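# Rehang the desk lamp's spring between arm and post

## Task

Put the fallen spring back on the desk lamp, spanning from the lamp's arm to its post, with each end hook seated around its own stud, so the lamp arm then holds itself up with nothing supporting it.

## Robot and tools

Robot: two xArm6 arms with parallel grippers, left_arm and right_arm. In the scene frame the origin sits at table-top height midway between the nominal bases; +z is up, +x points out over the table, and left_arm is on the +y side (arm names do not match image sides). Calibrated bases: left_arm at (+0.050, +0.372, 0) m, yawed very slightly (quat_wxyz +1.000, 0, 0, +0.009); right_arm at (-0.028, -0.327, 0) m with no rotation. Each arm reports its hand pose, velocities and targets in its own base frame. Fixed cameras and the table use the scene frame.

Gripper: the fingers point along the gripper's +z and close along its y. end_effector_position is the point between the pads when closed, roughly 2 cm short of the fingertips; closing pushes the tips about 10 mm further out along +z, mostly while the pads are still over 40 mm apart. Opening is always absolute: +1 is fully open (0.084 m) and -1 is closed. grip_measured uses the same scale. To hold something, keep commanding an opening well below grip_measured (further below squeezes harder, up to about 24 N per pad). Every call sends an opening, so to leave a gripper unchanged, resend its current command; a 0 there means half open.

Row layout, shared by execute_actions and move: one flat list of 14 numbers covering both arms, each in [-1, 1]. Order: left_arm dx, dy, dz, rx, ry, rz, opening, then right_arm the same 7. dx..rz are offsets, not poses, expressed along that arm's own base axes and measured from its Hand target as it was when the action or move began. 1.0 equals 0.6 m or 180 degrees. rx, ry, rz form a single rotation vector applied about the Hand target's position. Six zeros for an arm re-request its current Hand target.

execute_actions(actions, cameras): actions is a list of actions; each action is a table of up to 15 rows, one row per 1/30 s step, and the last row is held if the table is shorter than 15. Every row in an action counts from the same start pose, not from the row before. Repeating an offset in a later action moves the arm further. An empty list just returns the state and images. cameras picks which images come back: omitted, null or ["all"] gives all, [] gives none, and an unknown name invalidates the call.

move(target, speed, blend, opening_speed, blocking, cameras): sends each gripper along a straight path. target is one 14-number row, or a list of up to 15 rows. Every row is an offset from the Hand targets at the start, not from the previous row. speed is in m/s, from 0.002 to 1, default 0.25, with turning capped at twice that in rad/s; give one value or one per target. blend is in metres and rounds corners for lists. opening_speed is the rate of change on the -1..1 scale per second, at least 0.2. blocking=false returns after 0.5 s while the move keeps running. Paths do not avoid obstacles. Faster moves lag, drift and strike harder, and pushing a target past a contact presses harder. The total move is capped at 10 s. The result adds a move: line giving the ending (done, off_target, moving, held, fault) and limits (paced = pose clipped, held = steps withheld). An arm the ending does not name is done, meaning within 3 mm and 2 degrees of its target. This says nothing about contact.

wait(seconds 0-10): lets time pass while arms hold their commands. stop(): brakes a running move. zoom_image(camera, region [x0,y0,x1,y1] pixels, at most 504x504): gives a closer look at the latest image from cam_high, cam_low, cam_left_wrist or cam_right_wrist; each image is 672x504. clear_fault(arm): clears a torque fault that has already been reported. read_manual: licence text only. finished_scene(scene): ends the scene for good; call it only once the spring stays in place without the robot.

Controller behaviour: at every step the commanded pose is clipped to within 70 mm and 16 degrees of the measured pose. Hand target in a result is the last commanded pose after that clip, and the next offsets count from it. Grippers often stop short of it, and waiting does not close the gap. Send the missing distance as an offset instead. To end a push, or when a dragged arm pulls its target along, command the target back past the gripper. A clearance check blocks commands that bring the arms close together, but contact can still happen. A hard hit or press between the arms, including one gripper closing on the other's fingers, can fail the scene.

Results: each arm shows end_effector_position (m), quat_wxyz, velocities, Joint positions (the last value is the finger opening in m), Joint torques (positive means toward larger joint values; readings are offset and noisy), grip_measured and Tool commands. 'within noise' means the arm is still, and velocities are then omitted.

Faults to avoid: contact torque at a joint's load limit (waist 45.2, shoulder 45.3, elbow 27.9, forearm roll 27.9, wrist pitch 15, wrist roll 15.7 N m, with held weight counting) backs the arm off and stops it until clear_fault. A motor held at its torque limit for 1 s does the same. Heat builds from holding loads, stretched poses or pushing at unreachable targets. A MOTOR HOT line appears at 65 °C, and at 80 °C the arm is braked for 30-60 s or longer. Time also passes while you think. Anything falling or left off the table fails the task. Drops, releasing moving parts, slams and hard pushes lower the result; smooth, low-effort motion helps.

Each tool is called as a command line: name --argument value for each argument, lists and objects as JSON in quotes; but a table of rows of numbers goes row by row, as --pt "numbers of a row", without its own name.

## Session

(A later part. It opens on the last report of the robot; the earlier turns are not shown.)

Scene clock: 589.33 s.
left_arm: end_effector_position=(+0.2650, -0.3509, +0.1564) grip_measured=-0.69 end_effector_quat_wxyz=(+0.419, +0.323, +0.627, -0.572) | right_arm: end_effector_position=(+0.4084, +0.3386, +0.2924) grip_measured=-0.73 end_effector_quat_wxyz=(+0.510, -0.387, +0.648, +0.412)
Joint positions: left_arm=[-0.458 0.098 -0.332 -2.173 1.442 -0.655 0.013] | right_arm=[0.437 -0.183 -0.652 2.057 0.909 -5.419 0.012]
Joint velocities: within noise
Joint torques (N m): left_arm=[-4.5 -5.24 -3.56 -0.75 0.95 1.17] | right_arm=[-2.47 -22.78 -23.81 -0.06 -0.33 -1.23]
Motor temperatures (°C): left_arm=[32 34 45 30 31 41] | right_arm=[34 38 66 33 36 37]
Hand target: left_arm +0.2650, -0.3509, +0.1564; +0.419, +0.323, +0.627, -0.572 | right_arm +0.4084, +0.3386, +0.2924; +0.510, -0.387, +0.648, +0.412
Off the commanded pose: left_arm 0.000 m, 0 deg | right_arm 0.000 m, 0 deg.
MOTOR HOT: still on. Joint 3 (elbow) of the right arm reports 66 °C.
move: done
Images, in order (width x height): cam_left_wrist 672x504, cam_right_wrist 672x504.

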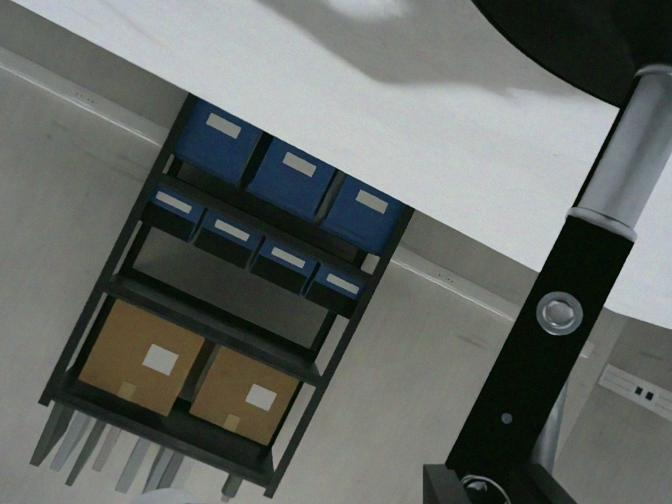

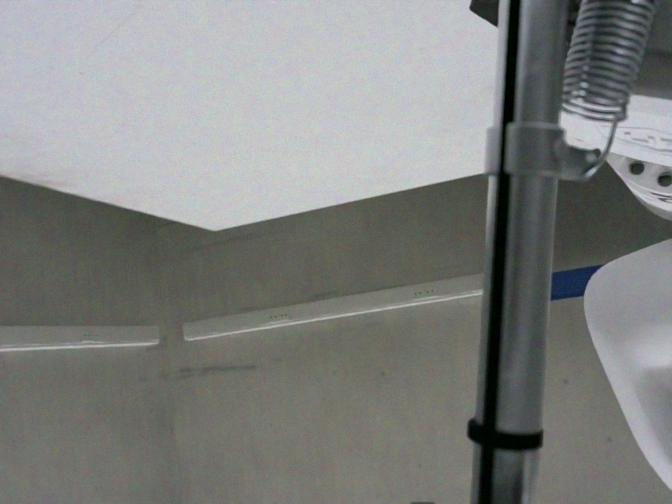

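move --target '[-0.0031,-0.0005,-0.0014,0,0,0,-0.95,0,0,0,0,0,0,-0.76]' --speed 0.02 --cameras '["cam_left_wrist", "cam_right_wrist"]'

zoom_image --camera "cam_left_wrist" --region '[445, 454, 515, 504]'

zoom_image --camera "cam_right_wrist" --region '[530, 110, 620, 200]'

Scene clock: 615.40 s.
left_arm: end_effector_position=(+0.2632, -0.3512, +0.1556) grip_measured=-0.69 end_effector_quat_wxyz=(+0.419, +0.323, +0.627, -0.572) | right_arm: end_effector_position=(+0.4084, +0.3386, +0.2924) grip_measured=-0.73 end_effector_quat_wxyz=(+0.510, -0.387, +0.648, +0.412)
Joint positions: left_arm=[-0.462 0.099 -0.328 -2.177 1.444 -0.651 0.013] | right_arm=[0.437 -0.183 -0.652 2.057 0.909 -5.419 0.012]
Joint velocities: within noise
Joint torques (N m): left_arm=[-4.42 -4.91 -2.1 -0.67 1.13 1.25] | right_arm=[-2.31 -23.48 -23.57 0.14 -0.18 -1.21]
Motor temperatures (°C): left_arm=[32 34 46 30 31 41] | right_arm=[34 38 66 33 36 37]
Hand target: left_arm +0.2631, -0.3512, +0.1555; +0.419, +0.323, +0.627, -0.572 | right_arm +0.4084, +0.3386, +0.2924; +0.510, -0.387, +0.648, +0.412
Off the commanded pose: left_arm 0.000 m, 0 deg | right_arm 0.000 m, 0 deg.
MOTOR HOT: still on. Joint 3 (elbow) of the right arm reports 66 °C.
move: done
Images, in order (width x height): cam_left_wrist 672x504, cam_right_wrist 672x504.

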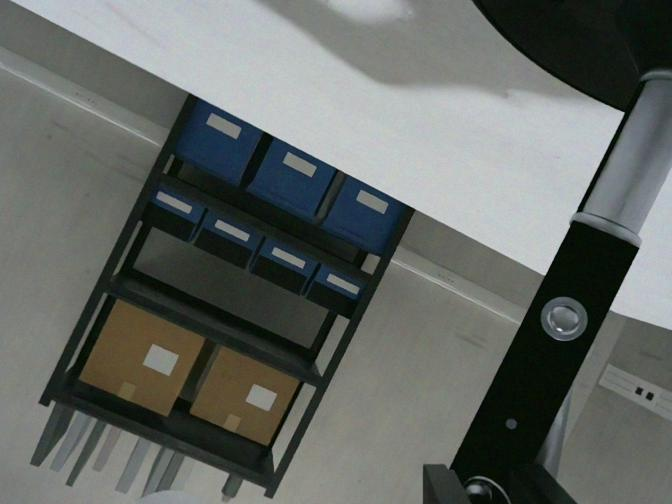

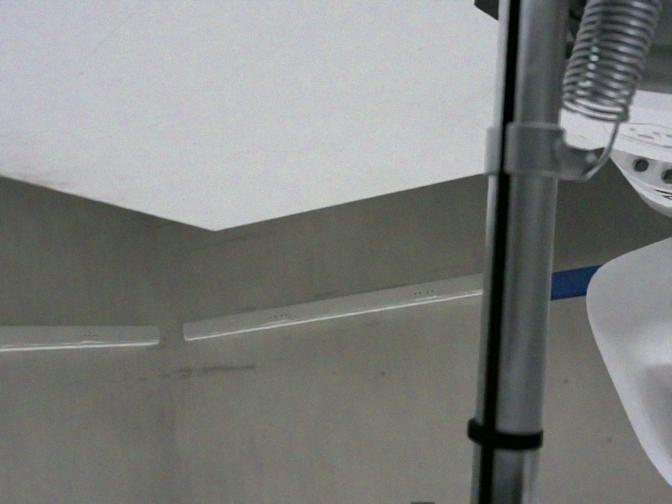

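Scaled by 7.200 from the camera's 672x504 image, which has a finer 960x720 frame.

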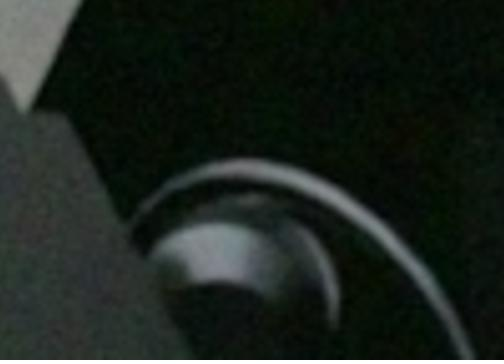

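Scaled by 5.600 from the camera's 672x504 image, which has a finer 960x720 frame.

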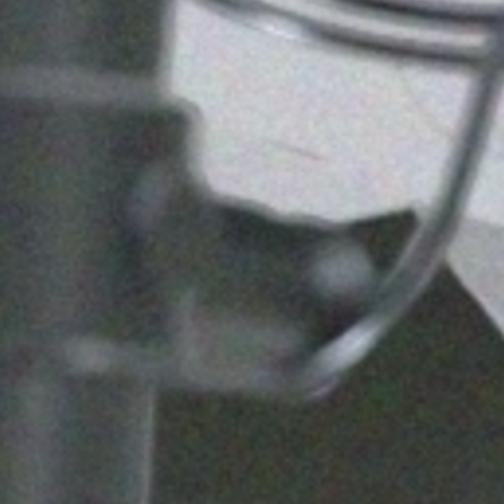

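move --pt "0.0012 -0.0048 -0.0017 -0.0138 -0.0059 0.0073 -0.95 0 0 0 0 0 0 -0.76" --pt "0.0027 -0.0095 -0.0028 -0.0276 -0.0118 0.0146 -0.95 0 0 0 0 0 0 -0.76" --speed 0.02 --cameras '["cam_left_wrist", "cam_right_wrist"]'

zoom_image --camera "cam_left_wrist" --region '[445, 454, 515, 504]'

zoom_image --camera "cam_right_wrist" --region '[530, 110, 620, 200]'

Scene clock: 629.67 s.
left_arm: end_effector_position=(+0.2647, -0.3569, +0.1539) grip_measured=-0.69 end_effector_quat_wxyz=(+0.457, +0.301, +0.601, -0.583) | right_arm: end_effector_position=(+0.4084, +0.3386, +0.2924) grip_measured=-0.73 end_effector_quat_wxyz=(+0.510, -0.387, +0.648, +0.412)
Joint positions: left_arm=[-0.475 0.207 -0.335 -2.252 1.587 -0.542 0.013] | right_arm=[0.437 -0.183 -0.652 2.057 0.909 -5.419 0.012]
Joint velocities: within noise
Joint torques (N m): left_arm=[-4.77 -5.48 -6.74 -0.6 1.15 1.13] | right_arm=[-2.33 -23.97 -23.46 -0.01 -0.23 -1.18]
Motor temperatures (°C): left_arm=[32 34 45 30 31 41] | right_arm=[34 38 66 33 36 37]
Hand target: left_arm +0.2647, -0.3569, +0.1539; +0.457, +0.301, +0.601, -0.583 | right_arm +0.4084, +0.3386, +0.2924; +0.510, -0.387, +0.648, +0.412
Off the commanded pose: left_arm 0.000 m, 0 deg | right_arm 0.000 m, 0 deg.
MOTOR HOT: still on. Joint 3 (elbow) of the right arm reports 66 °C.
move: done
Images, in order (width x height): cam_left_wrist 672x504, cam_right_wrist 672x504.

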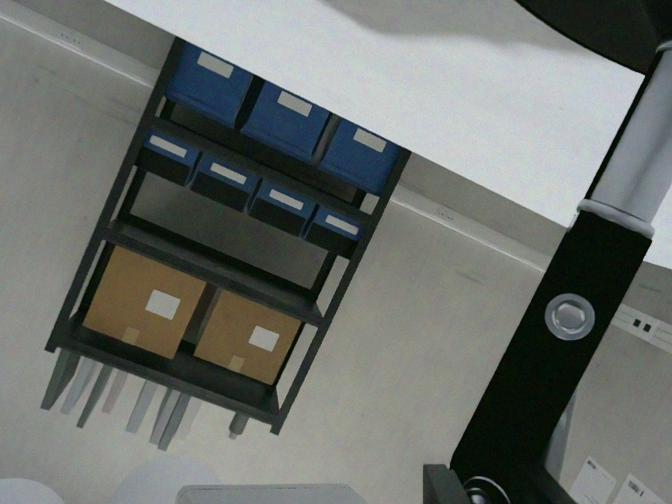

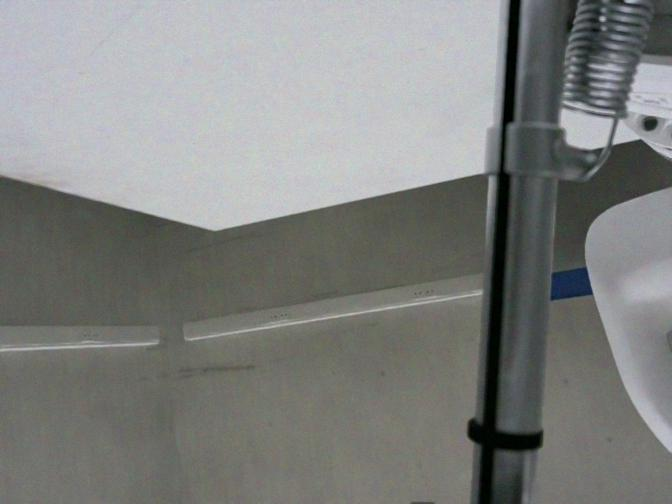

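Scaled by 7.200 from the camera's 672x504 image, which has a finer 960x720 frame.

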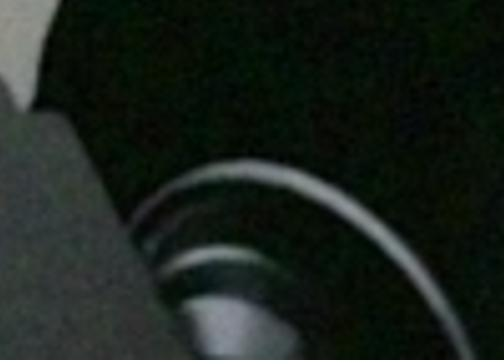

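Scaled by 5.600 from the camera's 672x504 image, which has a finer 960x720 frame.

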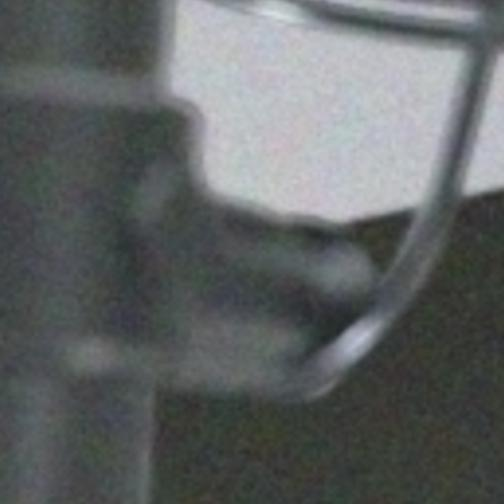

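move --target '[0.0013,0.0006,0.0030,0,0,0,-0.95,0,0,0,0,0,0,-0.76]' --speed 0.015 --cameras '["cam_left_wrist", "cam_right_wrist"]'

zoom_image --camera "cam_left_wrist" --region '[445, 454, 515, 504]'

zoom_image --camera "cam_right_wrist" --region '[530, 110, 620, 200]'

Scene clock: 635.50 s.
left_arm: end_effector_position=(+0.2655, -0.3565, +0.1556) grip_measured=-0.69 end_effector_quat_wxyz=(+0.457, +0.301, +0.601, -0.583) end_effector_velocity=(+0.000, +0.000, +0.001) end_effector_angular_velocity=(-0.001, +0.003, -0.001) | right_arm: end_effector_position=(+0.4084, +0.3386, +0.2924) grip_measured=-0.73 end_effector_quat_wxyz=(+0.510, -0.387, +0.648, +0.412)
Joint positions: left_arm=[-0.473 0.199 -0.335 -2.251 1.583 -0.548 0.013] | right_arm=[0.437 -0.183 -0.652 2.057 0.909 -5.419 0.012]
Joint velocities: left_arm=[0 -0.003 0 0.001 -0.001 -0.005 0] | right_arm=[within noise]
Joint torques (N m): left_arm=[2.06 -15.29 -1.81 1.59 -0.52 -1.66] | right_arm=[-2.45 -24.38 -23.34 0.18 -0.21 -1.2]
Motor temperatures (°C): left_arm=[32 34 45 30 31 41] | right_arm=[34 38 66 33 36 37]
Hand target: left_arm +0.2655, -0.3565, +0.1557; +0.457, +0.301, +0.601, -0.583 | right_arm +0.4084, +0.3386, +0.2924; +0.510, -0.387, +0.648, +0.412
Off the commanded pose: left_arm 0.000 m, 0 deg | right_arm 0.000 m, 0 deg.
MOTOR HOT: still on. Joint 3 (elbow) of the right arm reports 66 °C.
move: done
Images, in order (width x height): cam_left_wrist 672x504, cam_right_wrist 672x504.

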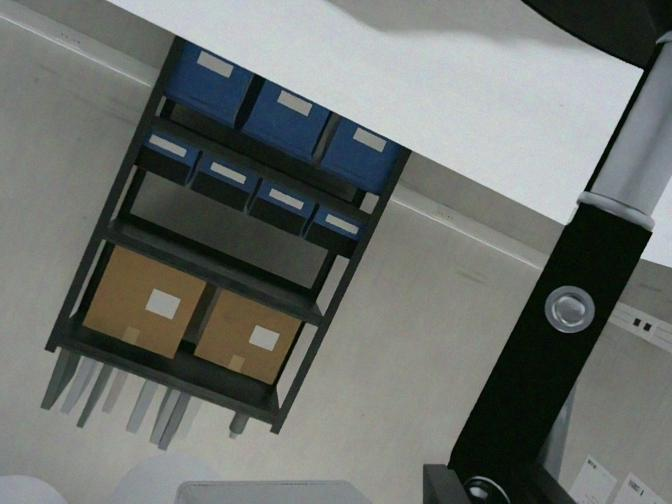

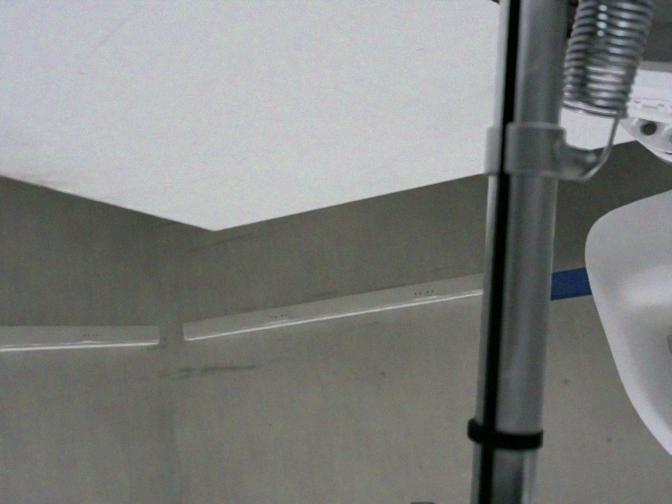

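Scaled by 7.200 from the camera's 672x504 image, which has a finer 960x720 frame.

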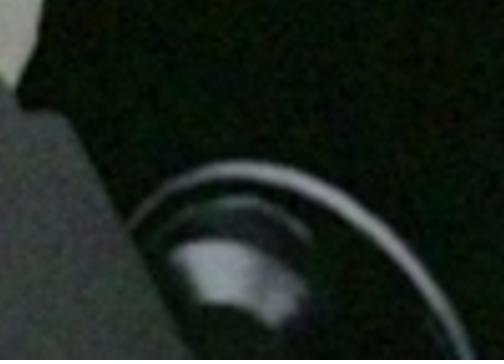

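Scaled by 5.600 from the camera's 672x504 image, which has a finer 960x720 frame.

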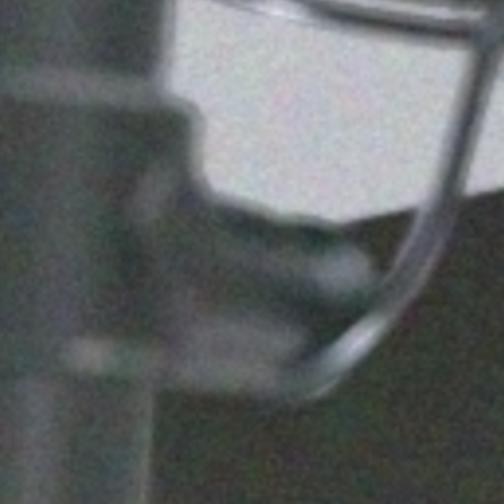

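move --target '[0.0010,0.0004,0.0023,0,0,0,-0.95,0,0,0,0,0,0,-0.76]' --speed 0.015 --cameras '["cam_left_wrist", "cam_right_wrist"]'

zoom_image --camera "cam_left_wrist" --region '[445, 454, 515, 504]'

zoom_image --camera "cam_right_wrist" --region '[530, 110, 620, 200]'

Scene clock: 639.00 s.
left_arm: end_effector_position=(+0.2661, -0.3563, +0.1570) grip_measured=-0.69 end_effector_quat_wxyz=(+0.457, +0.301, +0.601, -0.583) | right_arm: end_effector_position=(+0.4084, +0.3386, +0.2924) grip_measured=-0.73 end_effector_quat_wxyz=(+0.510, -0.387, +0.648, +0.412)
Joint positions: left_arm=[-0.472 0.193 -0.334 -2.249 1.58 -0.552 0.013] | right_arm=[0.437 -0.183 -0.652 2.057 0.909 -5.419 0.012]
Joint velocities: within noise
Joint torques (N m): left_arm=[2.52 -16.19 -2.76 1.23 -0.1 -1.93] | right_arm=[-2.38 -24.76 -23.51 0.25 -0.1 -1.19]
Motor temperatures (°C): left_arm=[32 34 45 30 31 41] | right_arm=[34 38 66 33 36 37]
Hand target: left_arm +0.2661, -0.3563, +0.1570; +0.457, +0.301, +0.601, -0.583 | right_arm +0.4084, +0.3386, +0.2924; +0.510, -0.387, +0.648, +0.412
Off the commanded pose: left_arm 0.000 m, 0 deg | right_arm 0.000 m, 0 deg.
MOTOR HOT: still on. Joint 3 (elbow) of the right arm reports 66 °C.
move: done
Images, in order (width x height): cam_left_wrist 672x504, cam_right_wrist 672x504.

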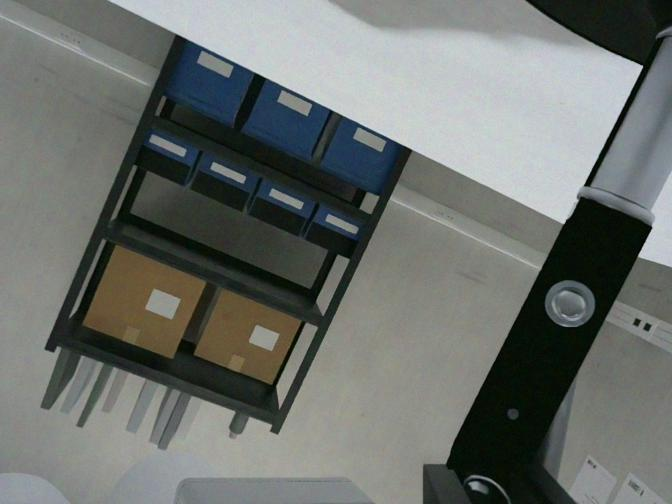

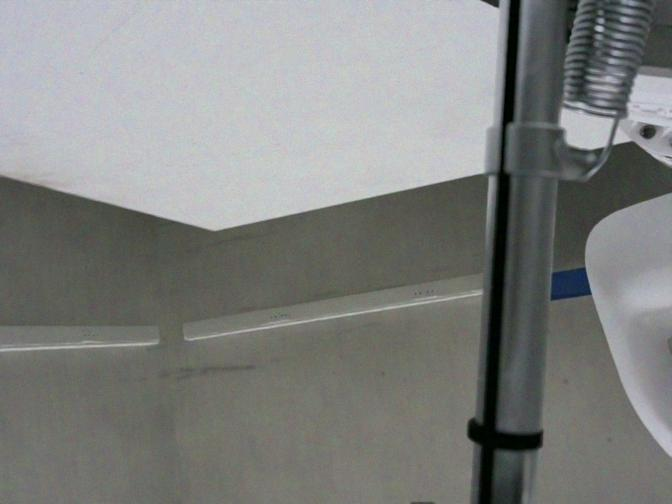

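Scaled by 7.200 from the camera's 672x504 image, which has a finer 960x720 frame.

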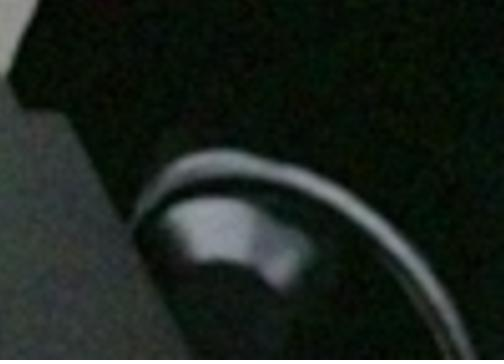

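Scaled by 5.600 from the camera's 672x504 image, which has a finer 960x720 frame.

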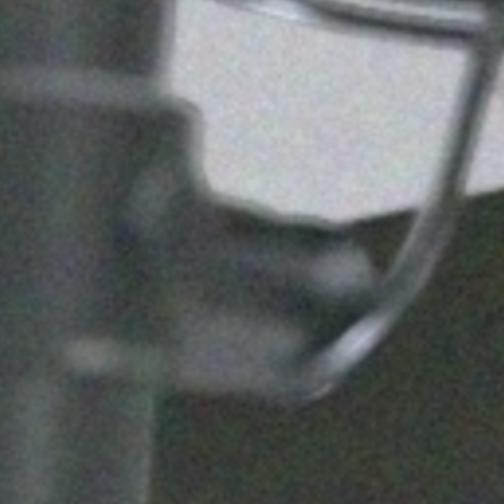

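move --target '[0.0007,0.0003,0.0015,0,0,0,-0.95,0,0,0,0,0,0,-0.76]' --speed 0.015 --cameras '["cam_left_wrist", "cam_right_wrist"]'

zoom_image --camera "cam_left_wrist" --region '[445, 454, 515, 504]'

zoom_image --camera "cam_right_wrist" --region '[530, 110, 620, 200]'

Scene clock: 643.27 s.
left_arm: end_effector_position=(+0.2665, -0.3561, +0.1579) grip_measured=-0.69 end_effector_quat_wxyz=(+0.457, +0.301, +0.601, -0.583) | right_arm: end_effector_position=(+0.4084, +0.3386, +0.2924) grip_measured=-0.73 end_effector_quat_wxyz=(+0.510, -0.387, +0.648, +0.412)
Joint positions: left_arm=[-0.471 0.189 -0.334 -2.249 1.577 -0.555 0.013] | right_arm=[0.437 -0.183 -0.652 2.057 0.909 -5.419 0.012]
Joint velocities: within noise
Joint torques (N m): left_arm=[4.25 -17.88 -5.13 0.43 0.93 -1.6] | right_arm=[-2.4 -25 -23.38 0.37 -0.24 -1.24]
Motor temperatures (°C): left_arm=[32 35 45 30 31 41] | right_arm=[34 38 66 33 36 37]
Hand target: left_arm +0.2665, -0.3561, +0.1579; +0.457, +0.301, +0.601, -0.583 | right_arm +0.4084, +0.3386, +0.2924; +0.510, -0.387, +0.648, +0.412
Off the commanded pose: left_arm 0.000 m, 0 deg | right_arm 0.000 m, 0 deg.
MOTOR HOT: still on. Joint 3 (elbow) of the right arm reports 66 °C.
move: done
Images, in order (width x height): cam_left_wrist 672x504, cam_right_wrist 672x504.

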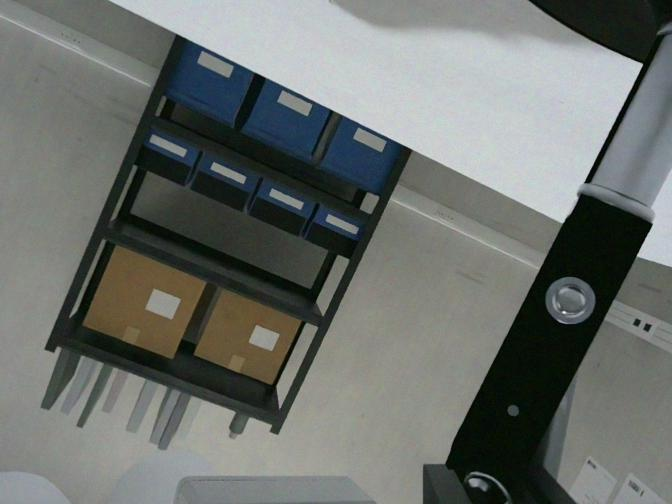

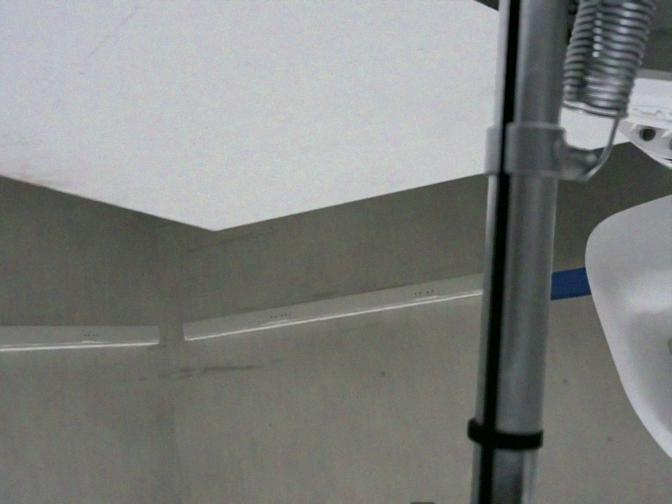

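Scaled by 7.200 from the camera's 672x504 image, which has a finer 960x720 frame.

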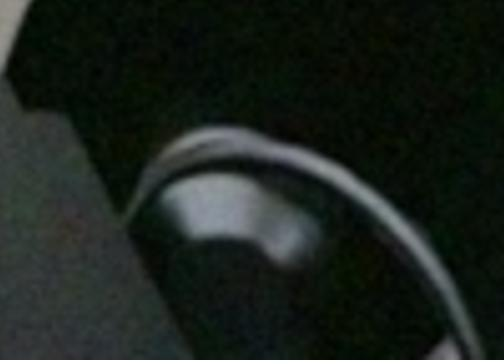

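Scaled by 5.600 from the camera's 672x504 image, which has a finer 960x720 frame.

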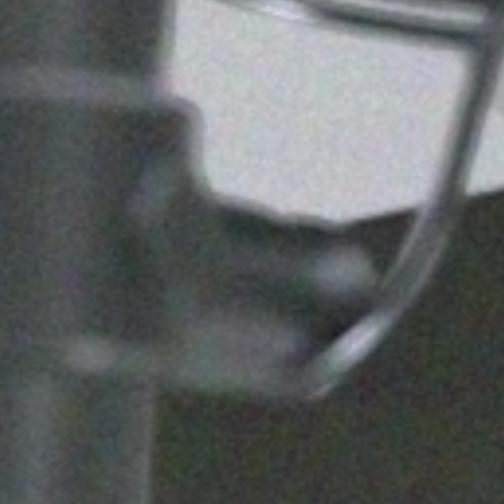

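move --target '[0.0002,0.0001,0.0005,0,0,0,-0.58,0,0,0,0,0,0,-0.76]' --speed 0.01 --opening_speed 0.2 --cameras '["cam_left_wrist", "cam_right_wrist"]'

zoom_image --camera "cam_left_wrist" --region '[445, 444, 515, 504]'

zoom_image --camera "cam_right_wrist" --region '[530, 110, 620, 200]'

Scene clock: 655.47 s.
left_arm: end_effector_position=(+0.2667, -0.3560, +0.1583) grip_measured=-0.60 end_effector_quat_wxyz=(+0.457, +0.301, +0.601, -0.583) | right_arm: end_effector_position=(+0.4084, +0.3386, +0.2924) grip_measured=-0.73 end_effector_quat_wxyz=(+0.510, -0.387, +0.648, +0.412)
Joint positions: left_arm=[-0.471 0.187 -0.333 -2.248 1.577 -0.556 0.018] | right_arm=[0.437 -0.183 -0.652 2.057 0.909 -5.419 0.012]
Joint velocities: within noise
Joint torques (N m): left_arm=[1.36 -14.8 -5.77 0.49 0.97 -1.62] | right_arm=[-2.32 -25.45 -23.34 0.52 -0.2 -1.33]
Motor temperatures (°C): left_arm=[32 35 45 30 31 41] | right_arm=[34 38 66 33 36 37]
Hand target: left_arm +0.2667, -0.3560, +0.1582; +0.457, +0.301, +0.601, -0.583 | right_arm +0.4084, +0.3386, +0.2924; +0.510, -0.387, +0.648, +0.412
Off the commanded pose: left_arm 0.000 m, 0 deg | right_arm 0.000 m, 0 deg.
MOTOR HOT: still on. Joint 3 (elbow) of the right arm reports 66 °C.
move: done
Images, in order (width x height): cam_left_wrist 672x504, cam_right_wrist 672x504.

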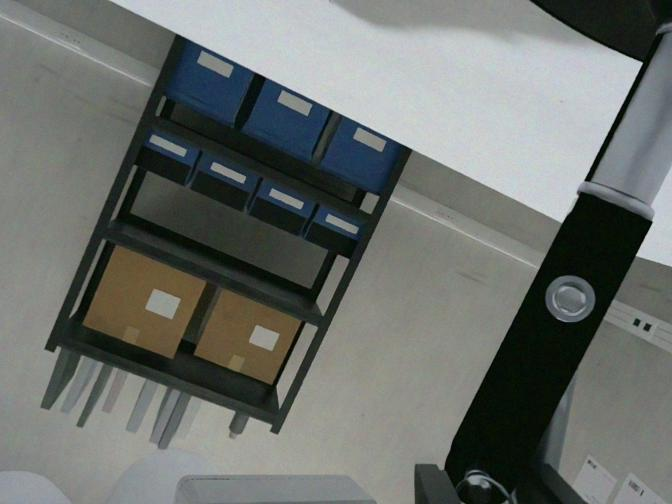

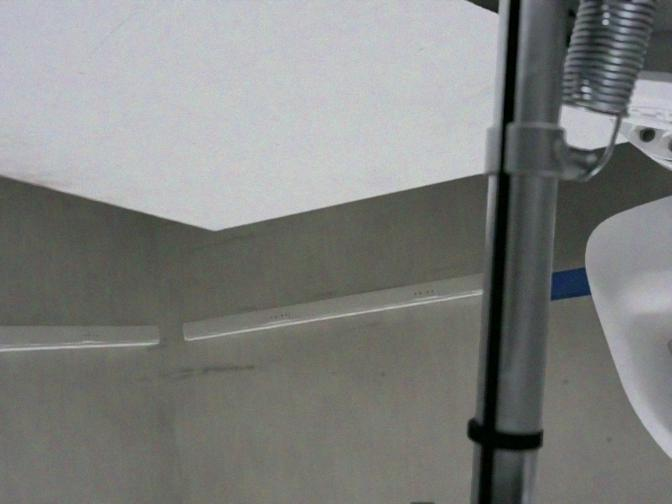

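Scaled by 7.200 from the camera's 672x504 image, which has a finer 960x720 frame.

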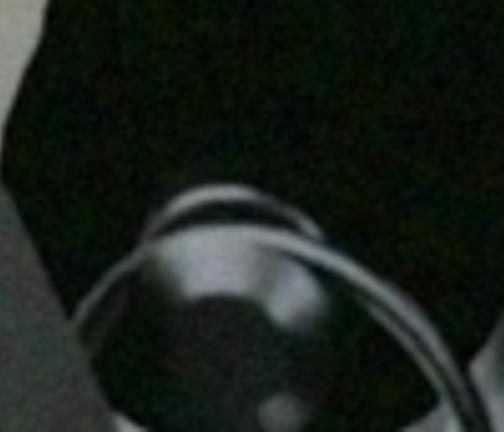

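Scaled by 5.600 from the camera's 672x504 image, which has a finer 960x720 frame.

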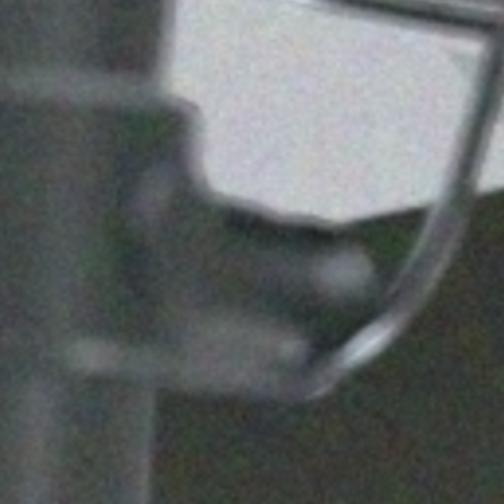

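zoom_image --camera "cam_left_wrist" --region '[452, 464, 512, 504]'

Scaled by 8.400 from the camera's 672x504 image, which has a finer 960x720 frame.

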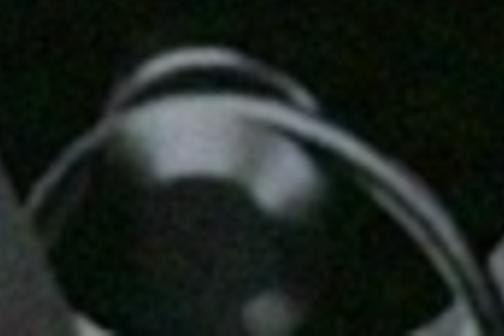

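move --pt "0 0 0 0 0 0 -0.95 0 0 0 0 0 0 -0.76" --pt "-0.0011 -0.0005 -0.0024 0 0 0 -0.95 0 0 0 0 0 0 -0.76" --speed 0.015 --opening_speed 0.3 --cameras '["cam_left_wrist", "cam_right_wrist"]'

zoom_image --camera "cam_left_wrist" --region '[452, 454, 522, 504]'

zoom_image --camera "cam_right_wrist" --region '[530, 110, 620, 200]'

Scene clock: 685.47 s.
left_arm: end_effector_position=(+0.2660, -0.3563, +0.1569) grip_measured=-0.68 end_effector_quat_wxyz=(+0.457, +0.301, +0.601, -0.583) | right_arm: end_effector_position=(+0.4084, +0.3386, +0.2924) grip_measured=-0.73 end_effector_quat_wxyz=(+0.510, -0.387, +0.648, +0.412)
Joint positions: left_arm=[-0.472 0.194 -0.334 -2.25 1.58 -0.552 0.014] | right_arm=[0.437 -0.183 -0.652 2.057 0.909 -5.419 0.012]
Joint velocities: within noise
Joint torques (N m): left_arm=[-4.82 -6.58 -7.81 -0.89 1.53 1.36] | right_arm=[-2.32 -26.2 -23.49 0.54 -0.17 -1.13]
Motor temperatures (°C): left_arm=[32 34 45 30 31 41] | right_arm=[34 38 66 33 36 37]
Hand target: left_arm +0.2660, -0.3563, +0.1568; +0.457, +0.301, +0.601, -0.583 | right_arm +0.4084, +0.3386, +0.2924; +0.510, -0.387, +0.648, +0.412
Off the commanded pose: left_arm 0.000 m, 0 deg | right_arm 0.000 m, 0 deg.
MOTOR HOT: still on. Joint 3 (elbow) of the right arm reports 66 °C.
move: done
Images, in order (width x height): cam_left_wrist 672x504, cam_right_wrist 672x504.

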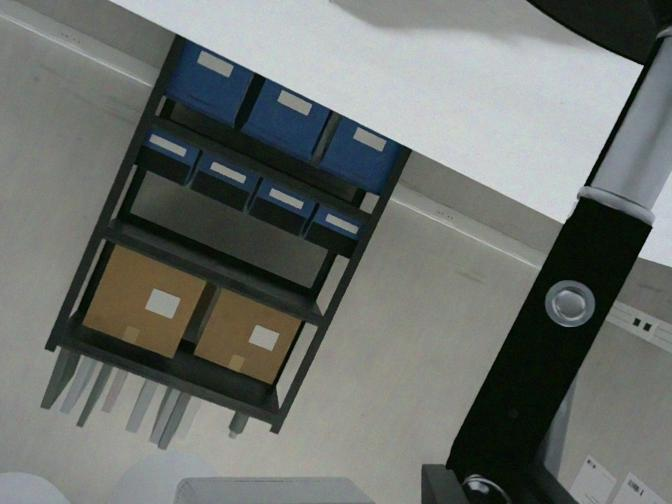

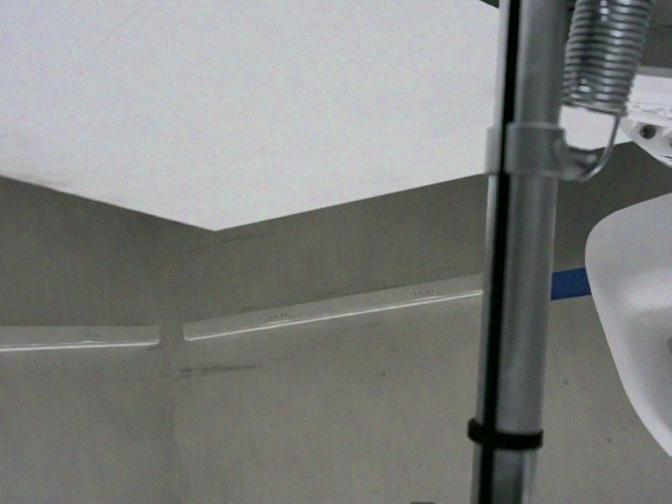

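Scaled by 7.200 from the camera's 672x504 image, which has a finer 960x720 frame.

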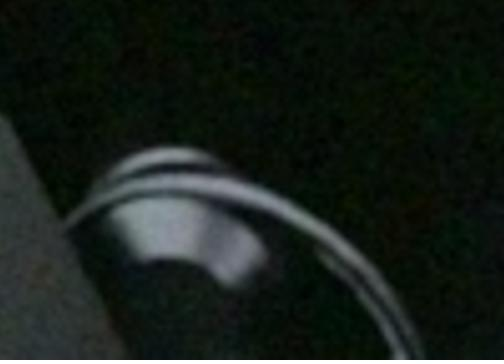

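Scaled by 5.600 from the camera's 672x504 image, which has a finer 960x720 frame.

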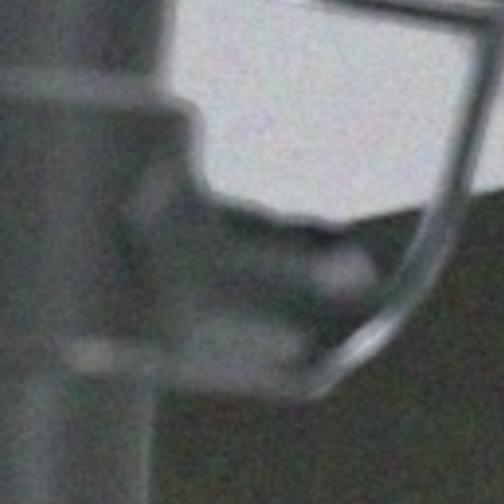

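move --pt "0.0011 0.0005 0.0024 0 0 0 -0.95 0 0 0 0 0 0 -0.76" --pt "0.0011 0.0005 0.0024 0 0 0 -0.5 0 0 0 0 0 0 -0.76" --speed 0.015 --opening_speed 0.2 --cameras '["cam_left_wrist", "cam_right_wrist"]'

zoom_image --camera "cam_left_wrist" --region '[442, 434, 540, 504]'

zoom_image --camera "cam_right_wrist" --region '[500, 0, 672, 200]'

Scene clock: 739.73 s.
left_arm: end_effector_position=(+0.2667, -0.3560, +0.1582) grip_measured=-0.52 end_effector_quat_wxyz=(+0.457, +0.301, +0.601, -0.583) | right_arm: end_effector_position=(+0.4084, +0.3386, +0.2924) grip_measured=-0.73 end_effector_quat_wxyz=(+0.510, -0.387, +0.648, +0.412)
Joint positions: left_arm=[-0.471 0.187 -0.333 -2.248 1.577 -0.556 0.021] | right_arm=[0.437 -0.183 -0.652 2.057 0.909 -5.419 0.012]
Joint velocities: within noise
Joint torques (N m): left_arm=[2.05 -15.33 -10.02 -0.04 2.33 -1.63] | right_arm=[-2.16 -26.03 -23.5 0.72 -0.13 -1.17]
Motor temperatures (°C): left_arm=[32 34 45 30 32 41] | right_arm=[34 38 66 33 36 37]
Hand target: left_arm +0.2667, -0.3560, +0.1582; +0.457, +0.301, +0.601, -0.583 | right_arm +0.4084, +0.3386, +0.2924; +0.510, -0.387, +0.648, +0.412
Off the commanded pose: left_arm 0.000 m, 0 deg | right_arm 0.000 m, 0 deg.
MOTOR HOT: still on. Joint 3 (elbow) of the right arm reports 66 °C.
move: done
Images, in order (width x height): cam_left_wrist 672x504, cam_right_wrist 672x504.

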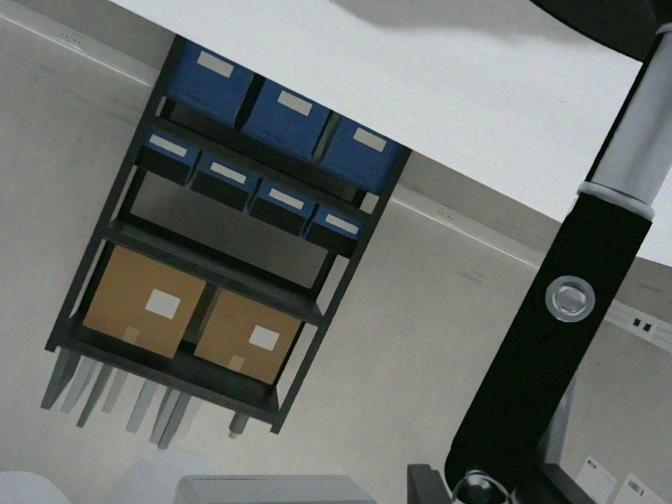

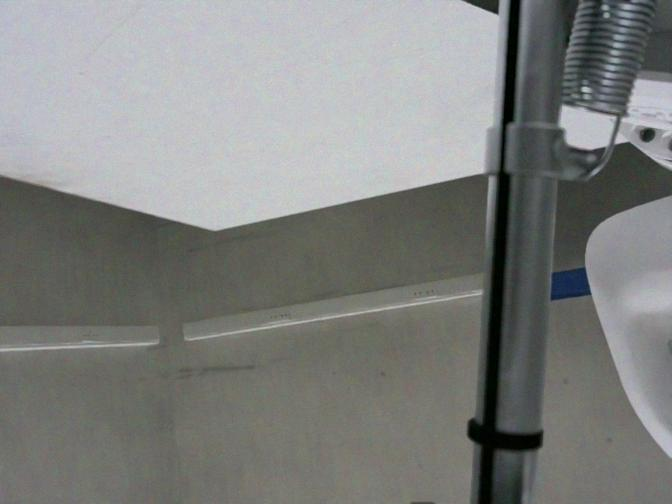

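Scaled by 5.143 from the camera's 672x504 image, which has a finer 960x720 frame.

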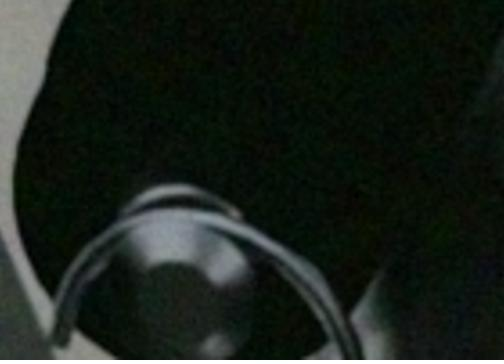

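Scaled by 2.520 from the camera's 672x504 image, which has a finer 960x720 frame.

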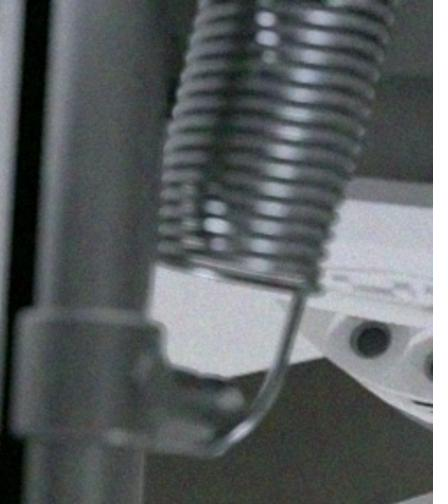

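execute_actions --actions '[]'

zoom_image --camera "cam_left_wrist" --region '[432, 414, 552, 504]'

Scene clock: 751.23 s.
left_arm: end_effector_position=(+0.2667, -0.3560, +0.1583) grip_measured=-0.52 end_effector_quat_wxyz=(+0.457, +0.301, +0.601, -0.583) | right_arm: end_effector_position=(+0.4084, +0.3386, +0.2924) grip_measured=-0.73 end_effector_quat_wxyz=(+0.510, -0.387, +0.648, +0.412)
Joint positions: left_arm=[-0.471 0.187 -0.333 -2.248 1.577 -0.556 0.021] | right_arm=[0.437 -0.183 -0.652 2.057 0.909 -5.419 0.012]
Joint velocities: within noise
Joint torques (N m): left_arm=[-2.1 -9.04 -9.52 -0.77 2.48 -1.61] | right_arm=[-2.3 -25.93 -23.49 0.94 -0.17 -1.16]
Motor temperatures (°C): left_arm=[32 34 46 30 32 41] | right_arm=[34 38 66 33 36 37]
Hand target: left_arm +0.2667, -0.3560, +0.1582; +0.457, +0.301, +0.601, -0.583 | right_arm +0.4084, +0.3386, +0.2924; +0.510, -0.387, +0.648, +0.412
Tool commands: left_gripper/opening=-0.5 right_gripper/opening=-0.76
Off the commanded pose: left_arm 0.000 m, 0 deg | right_arm 0.000 m, 0 deg.
MOTOR HOT: still on. Joint 3 (elbow) of the right arm reports 66 °C.

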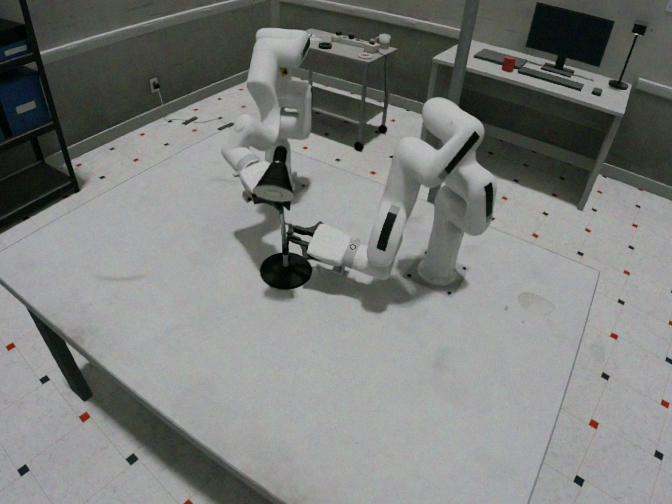

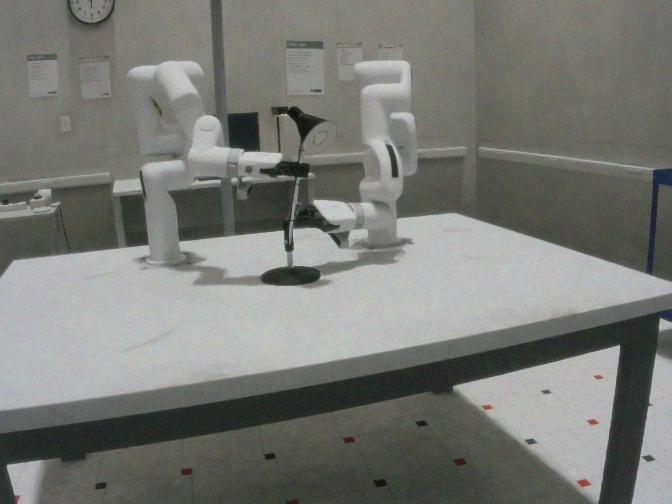

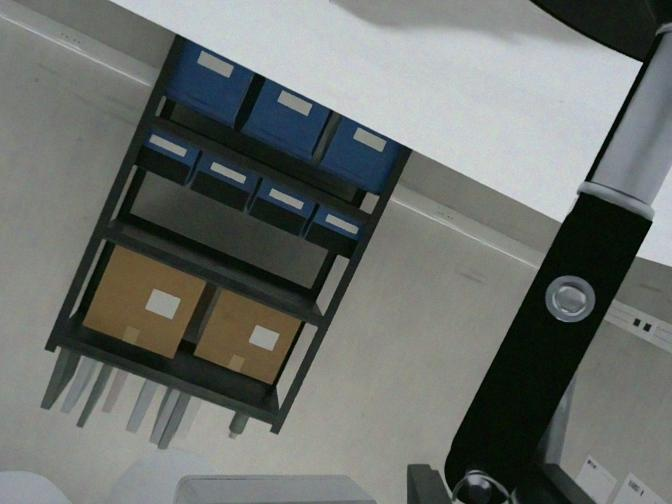

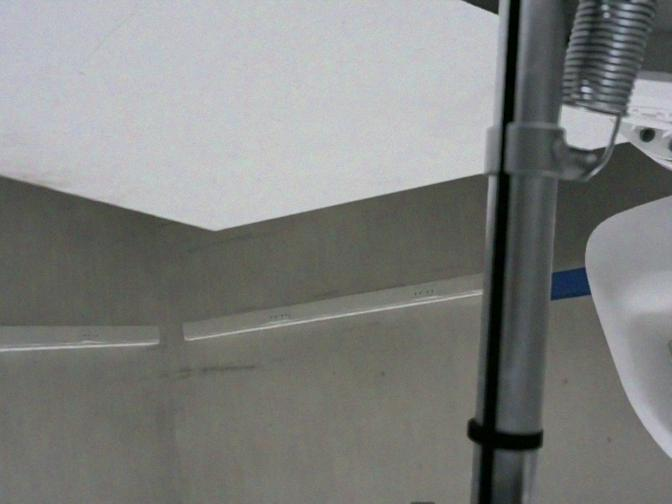

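Scaled by 4.200 from the camera's 672x504 image, which has a finer 960x720 frame.

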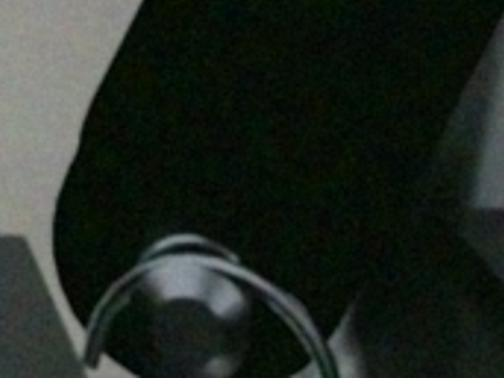

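move --target '[0,0,0,0,0,0,-0.9,0,0,0,0,0,0,-0.76]' --opening_speed 0.5 --cameras '["cam_left_wrist"]'

zoom_image --camera "cam_left_wrist" --region '[432, 414, 552, 504]'

Scene clock: 770.23 s.
left_arm: end_effector_position=(+0.2667, -0.3560, +0.1582) grip_measured=-0.68 end_effector_quat_wxyz=(+0.457, +0.301, +0.601, -0.583) | right_arm: end_effector_position=(+0.4084, +0.3386, +0.2924) grip_measured=-0.73 end_effector_quat_wxyz=(+0.510, -0.387, +0.648, +0.412)
Joint positions: left_arm=[-0.471 0.187 -0.333 -2.248 1.577 -0.556 0.014] | right_arm=[0.437 -0.183 -0.652 2.057 0.909 -5.419 0.012]
Joint velocities: within noise
Joint torques (N m): left_arm=[-1.98 -8.78 -8.77 -1.11 2.38 -1.41] | right_arm=[-2.23 -25.86 -23.61 0.84 -0.09 -1.2]
Motor temperatures (°C): left_arm=[32 34 47 30 33 41] | right_arm=[34 38 66 33 36 37]
Hand target: left_arm +0.2667, -0.3560, +0.1582; +0.457, +0.301, +0.601, -0.583 | right_arm +0.4084, +0.3386, +0.2924; +0.510, -0.387, +0.648, +0.412
Off the commanded pose: left_arm 0.000 m, 0 deg | right_arm 0.000 m, 0 deg.
MOTOR HOT: still on. Joint 3 (elbow) of the right arm reports 66 °C.
move: done
Images, in order (width x height): cam_left_wrist 672x504.

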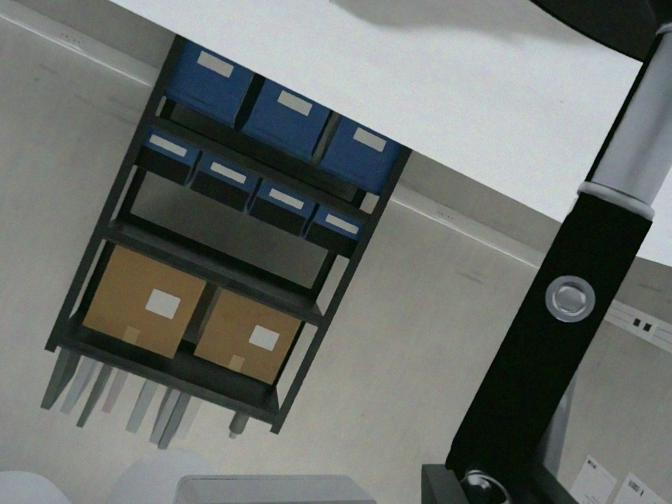

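Scaled by 4.200 from the camera's 672x504 image, which has a finer 960x720 frame.

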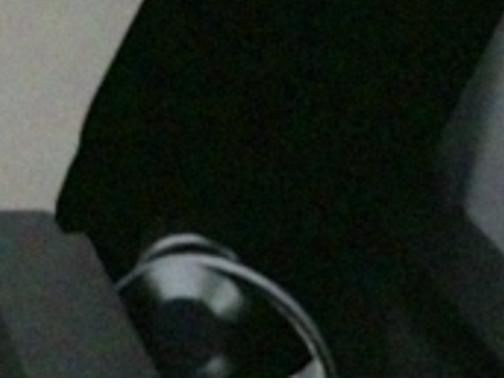

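move --target '[0.00083,-0.00407,0.0004,0,0,0,-0.9,0,0,0,0,0,0,-0.76]' --speed 0.015 --cameras '["cam_left_wrist"]'

zoom_image --camera "cam_left_wrist" --region '[432, 414, 552, 504]'

Scene clock: 773.27 s.
left_arm: end_effector_position=(+0.2671, -0.3584, +0.1585) grip_measured=-0.68 end_effector_quat_wxyz=(+0.457, +0.301, +0.601, -0.583) | right_arm: end_effector_position=(+0.4084, +0.3386, +0.2924) grip_measured=-0.73 end_effector_quat_wxyz=(+0.510, -0.387, +0.648, +0.412)
Joint positions: left_arm=[-0.48 0.189 -0.338 -2.257 1.574 -0.558 0.014] | right_arm=[0.437 -0.183 -0.652 2.057 0.909 -5.419 0.012]
Joint velocities: within noise
Joint torques (N m): left_arm=[-3.07 -8.68 -10.8 -1.54 0.87 -1.62] | right_arm=[-2.14 -25.89 -23.55 0.9 -0.08 -1.16]
Motor temperatures (°C): left_arm=[32 34 47 30 33 41] | right_arm=[34 38 66 33 36 37]
Hand target: left_arm +0.2672, -0.3585, +0.1585; +0.457, +0.301, +0.601, -0.583 | right_arm +0.4084, +0.3386, +0.2924; +0.510, -0.387, +0.648, +0.412
Off the commanded pose: left_arm 0.000 m, 0 deg | right_arm 0.000 m, 0 deg.
MOTOR HOT: still on. Joint 3 (elbow) of the right arm reports 66 °C.
move: done
Images, in order (width x height): cam_left_wrist 672x504.

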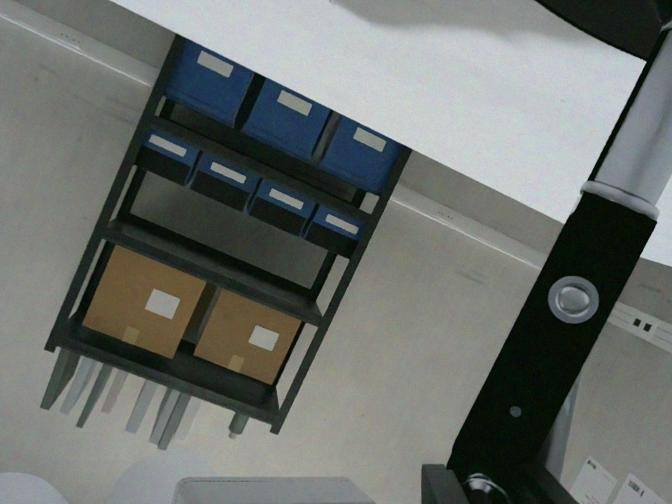

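Scaled by 4.200 from the camera's 672x504 image, which has a finer 960x720 frame.

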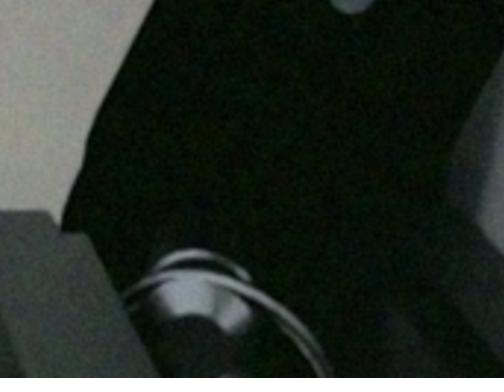

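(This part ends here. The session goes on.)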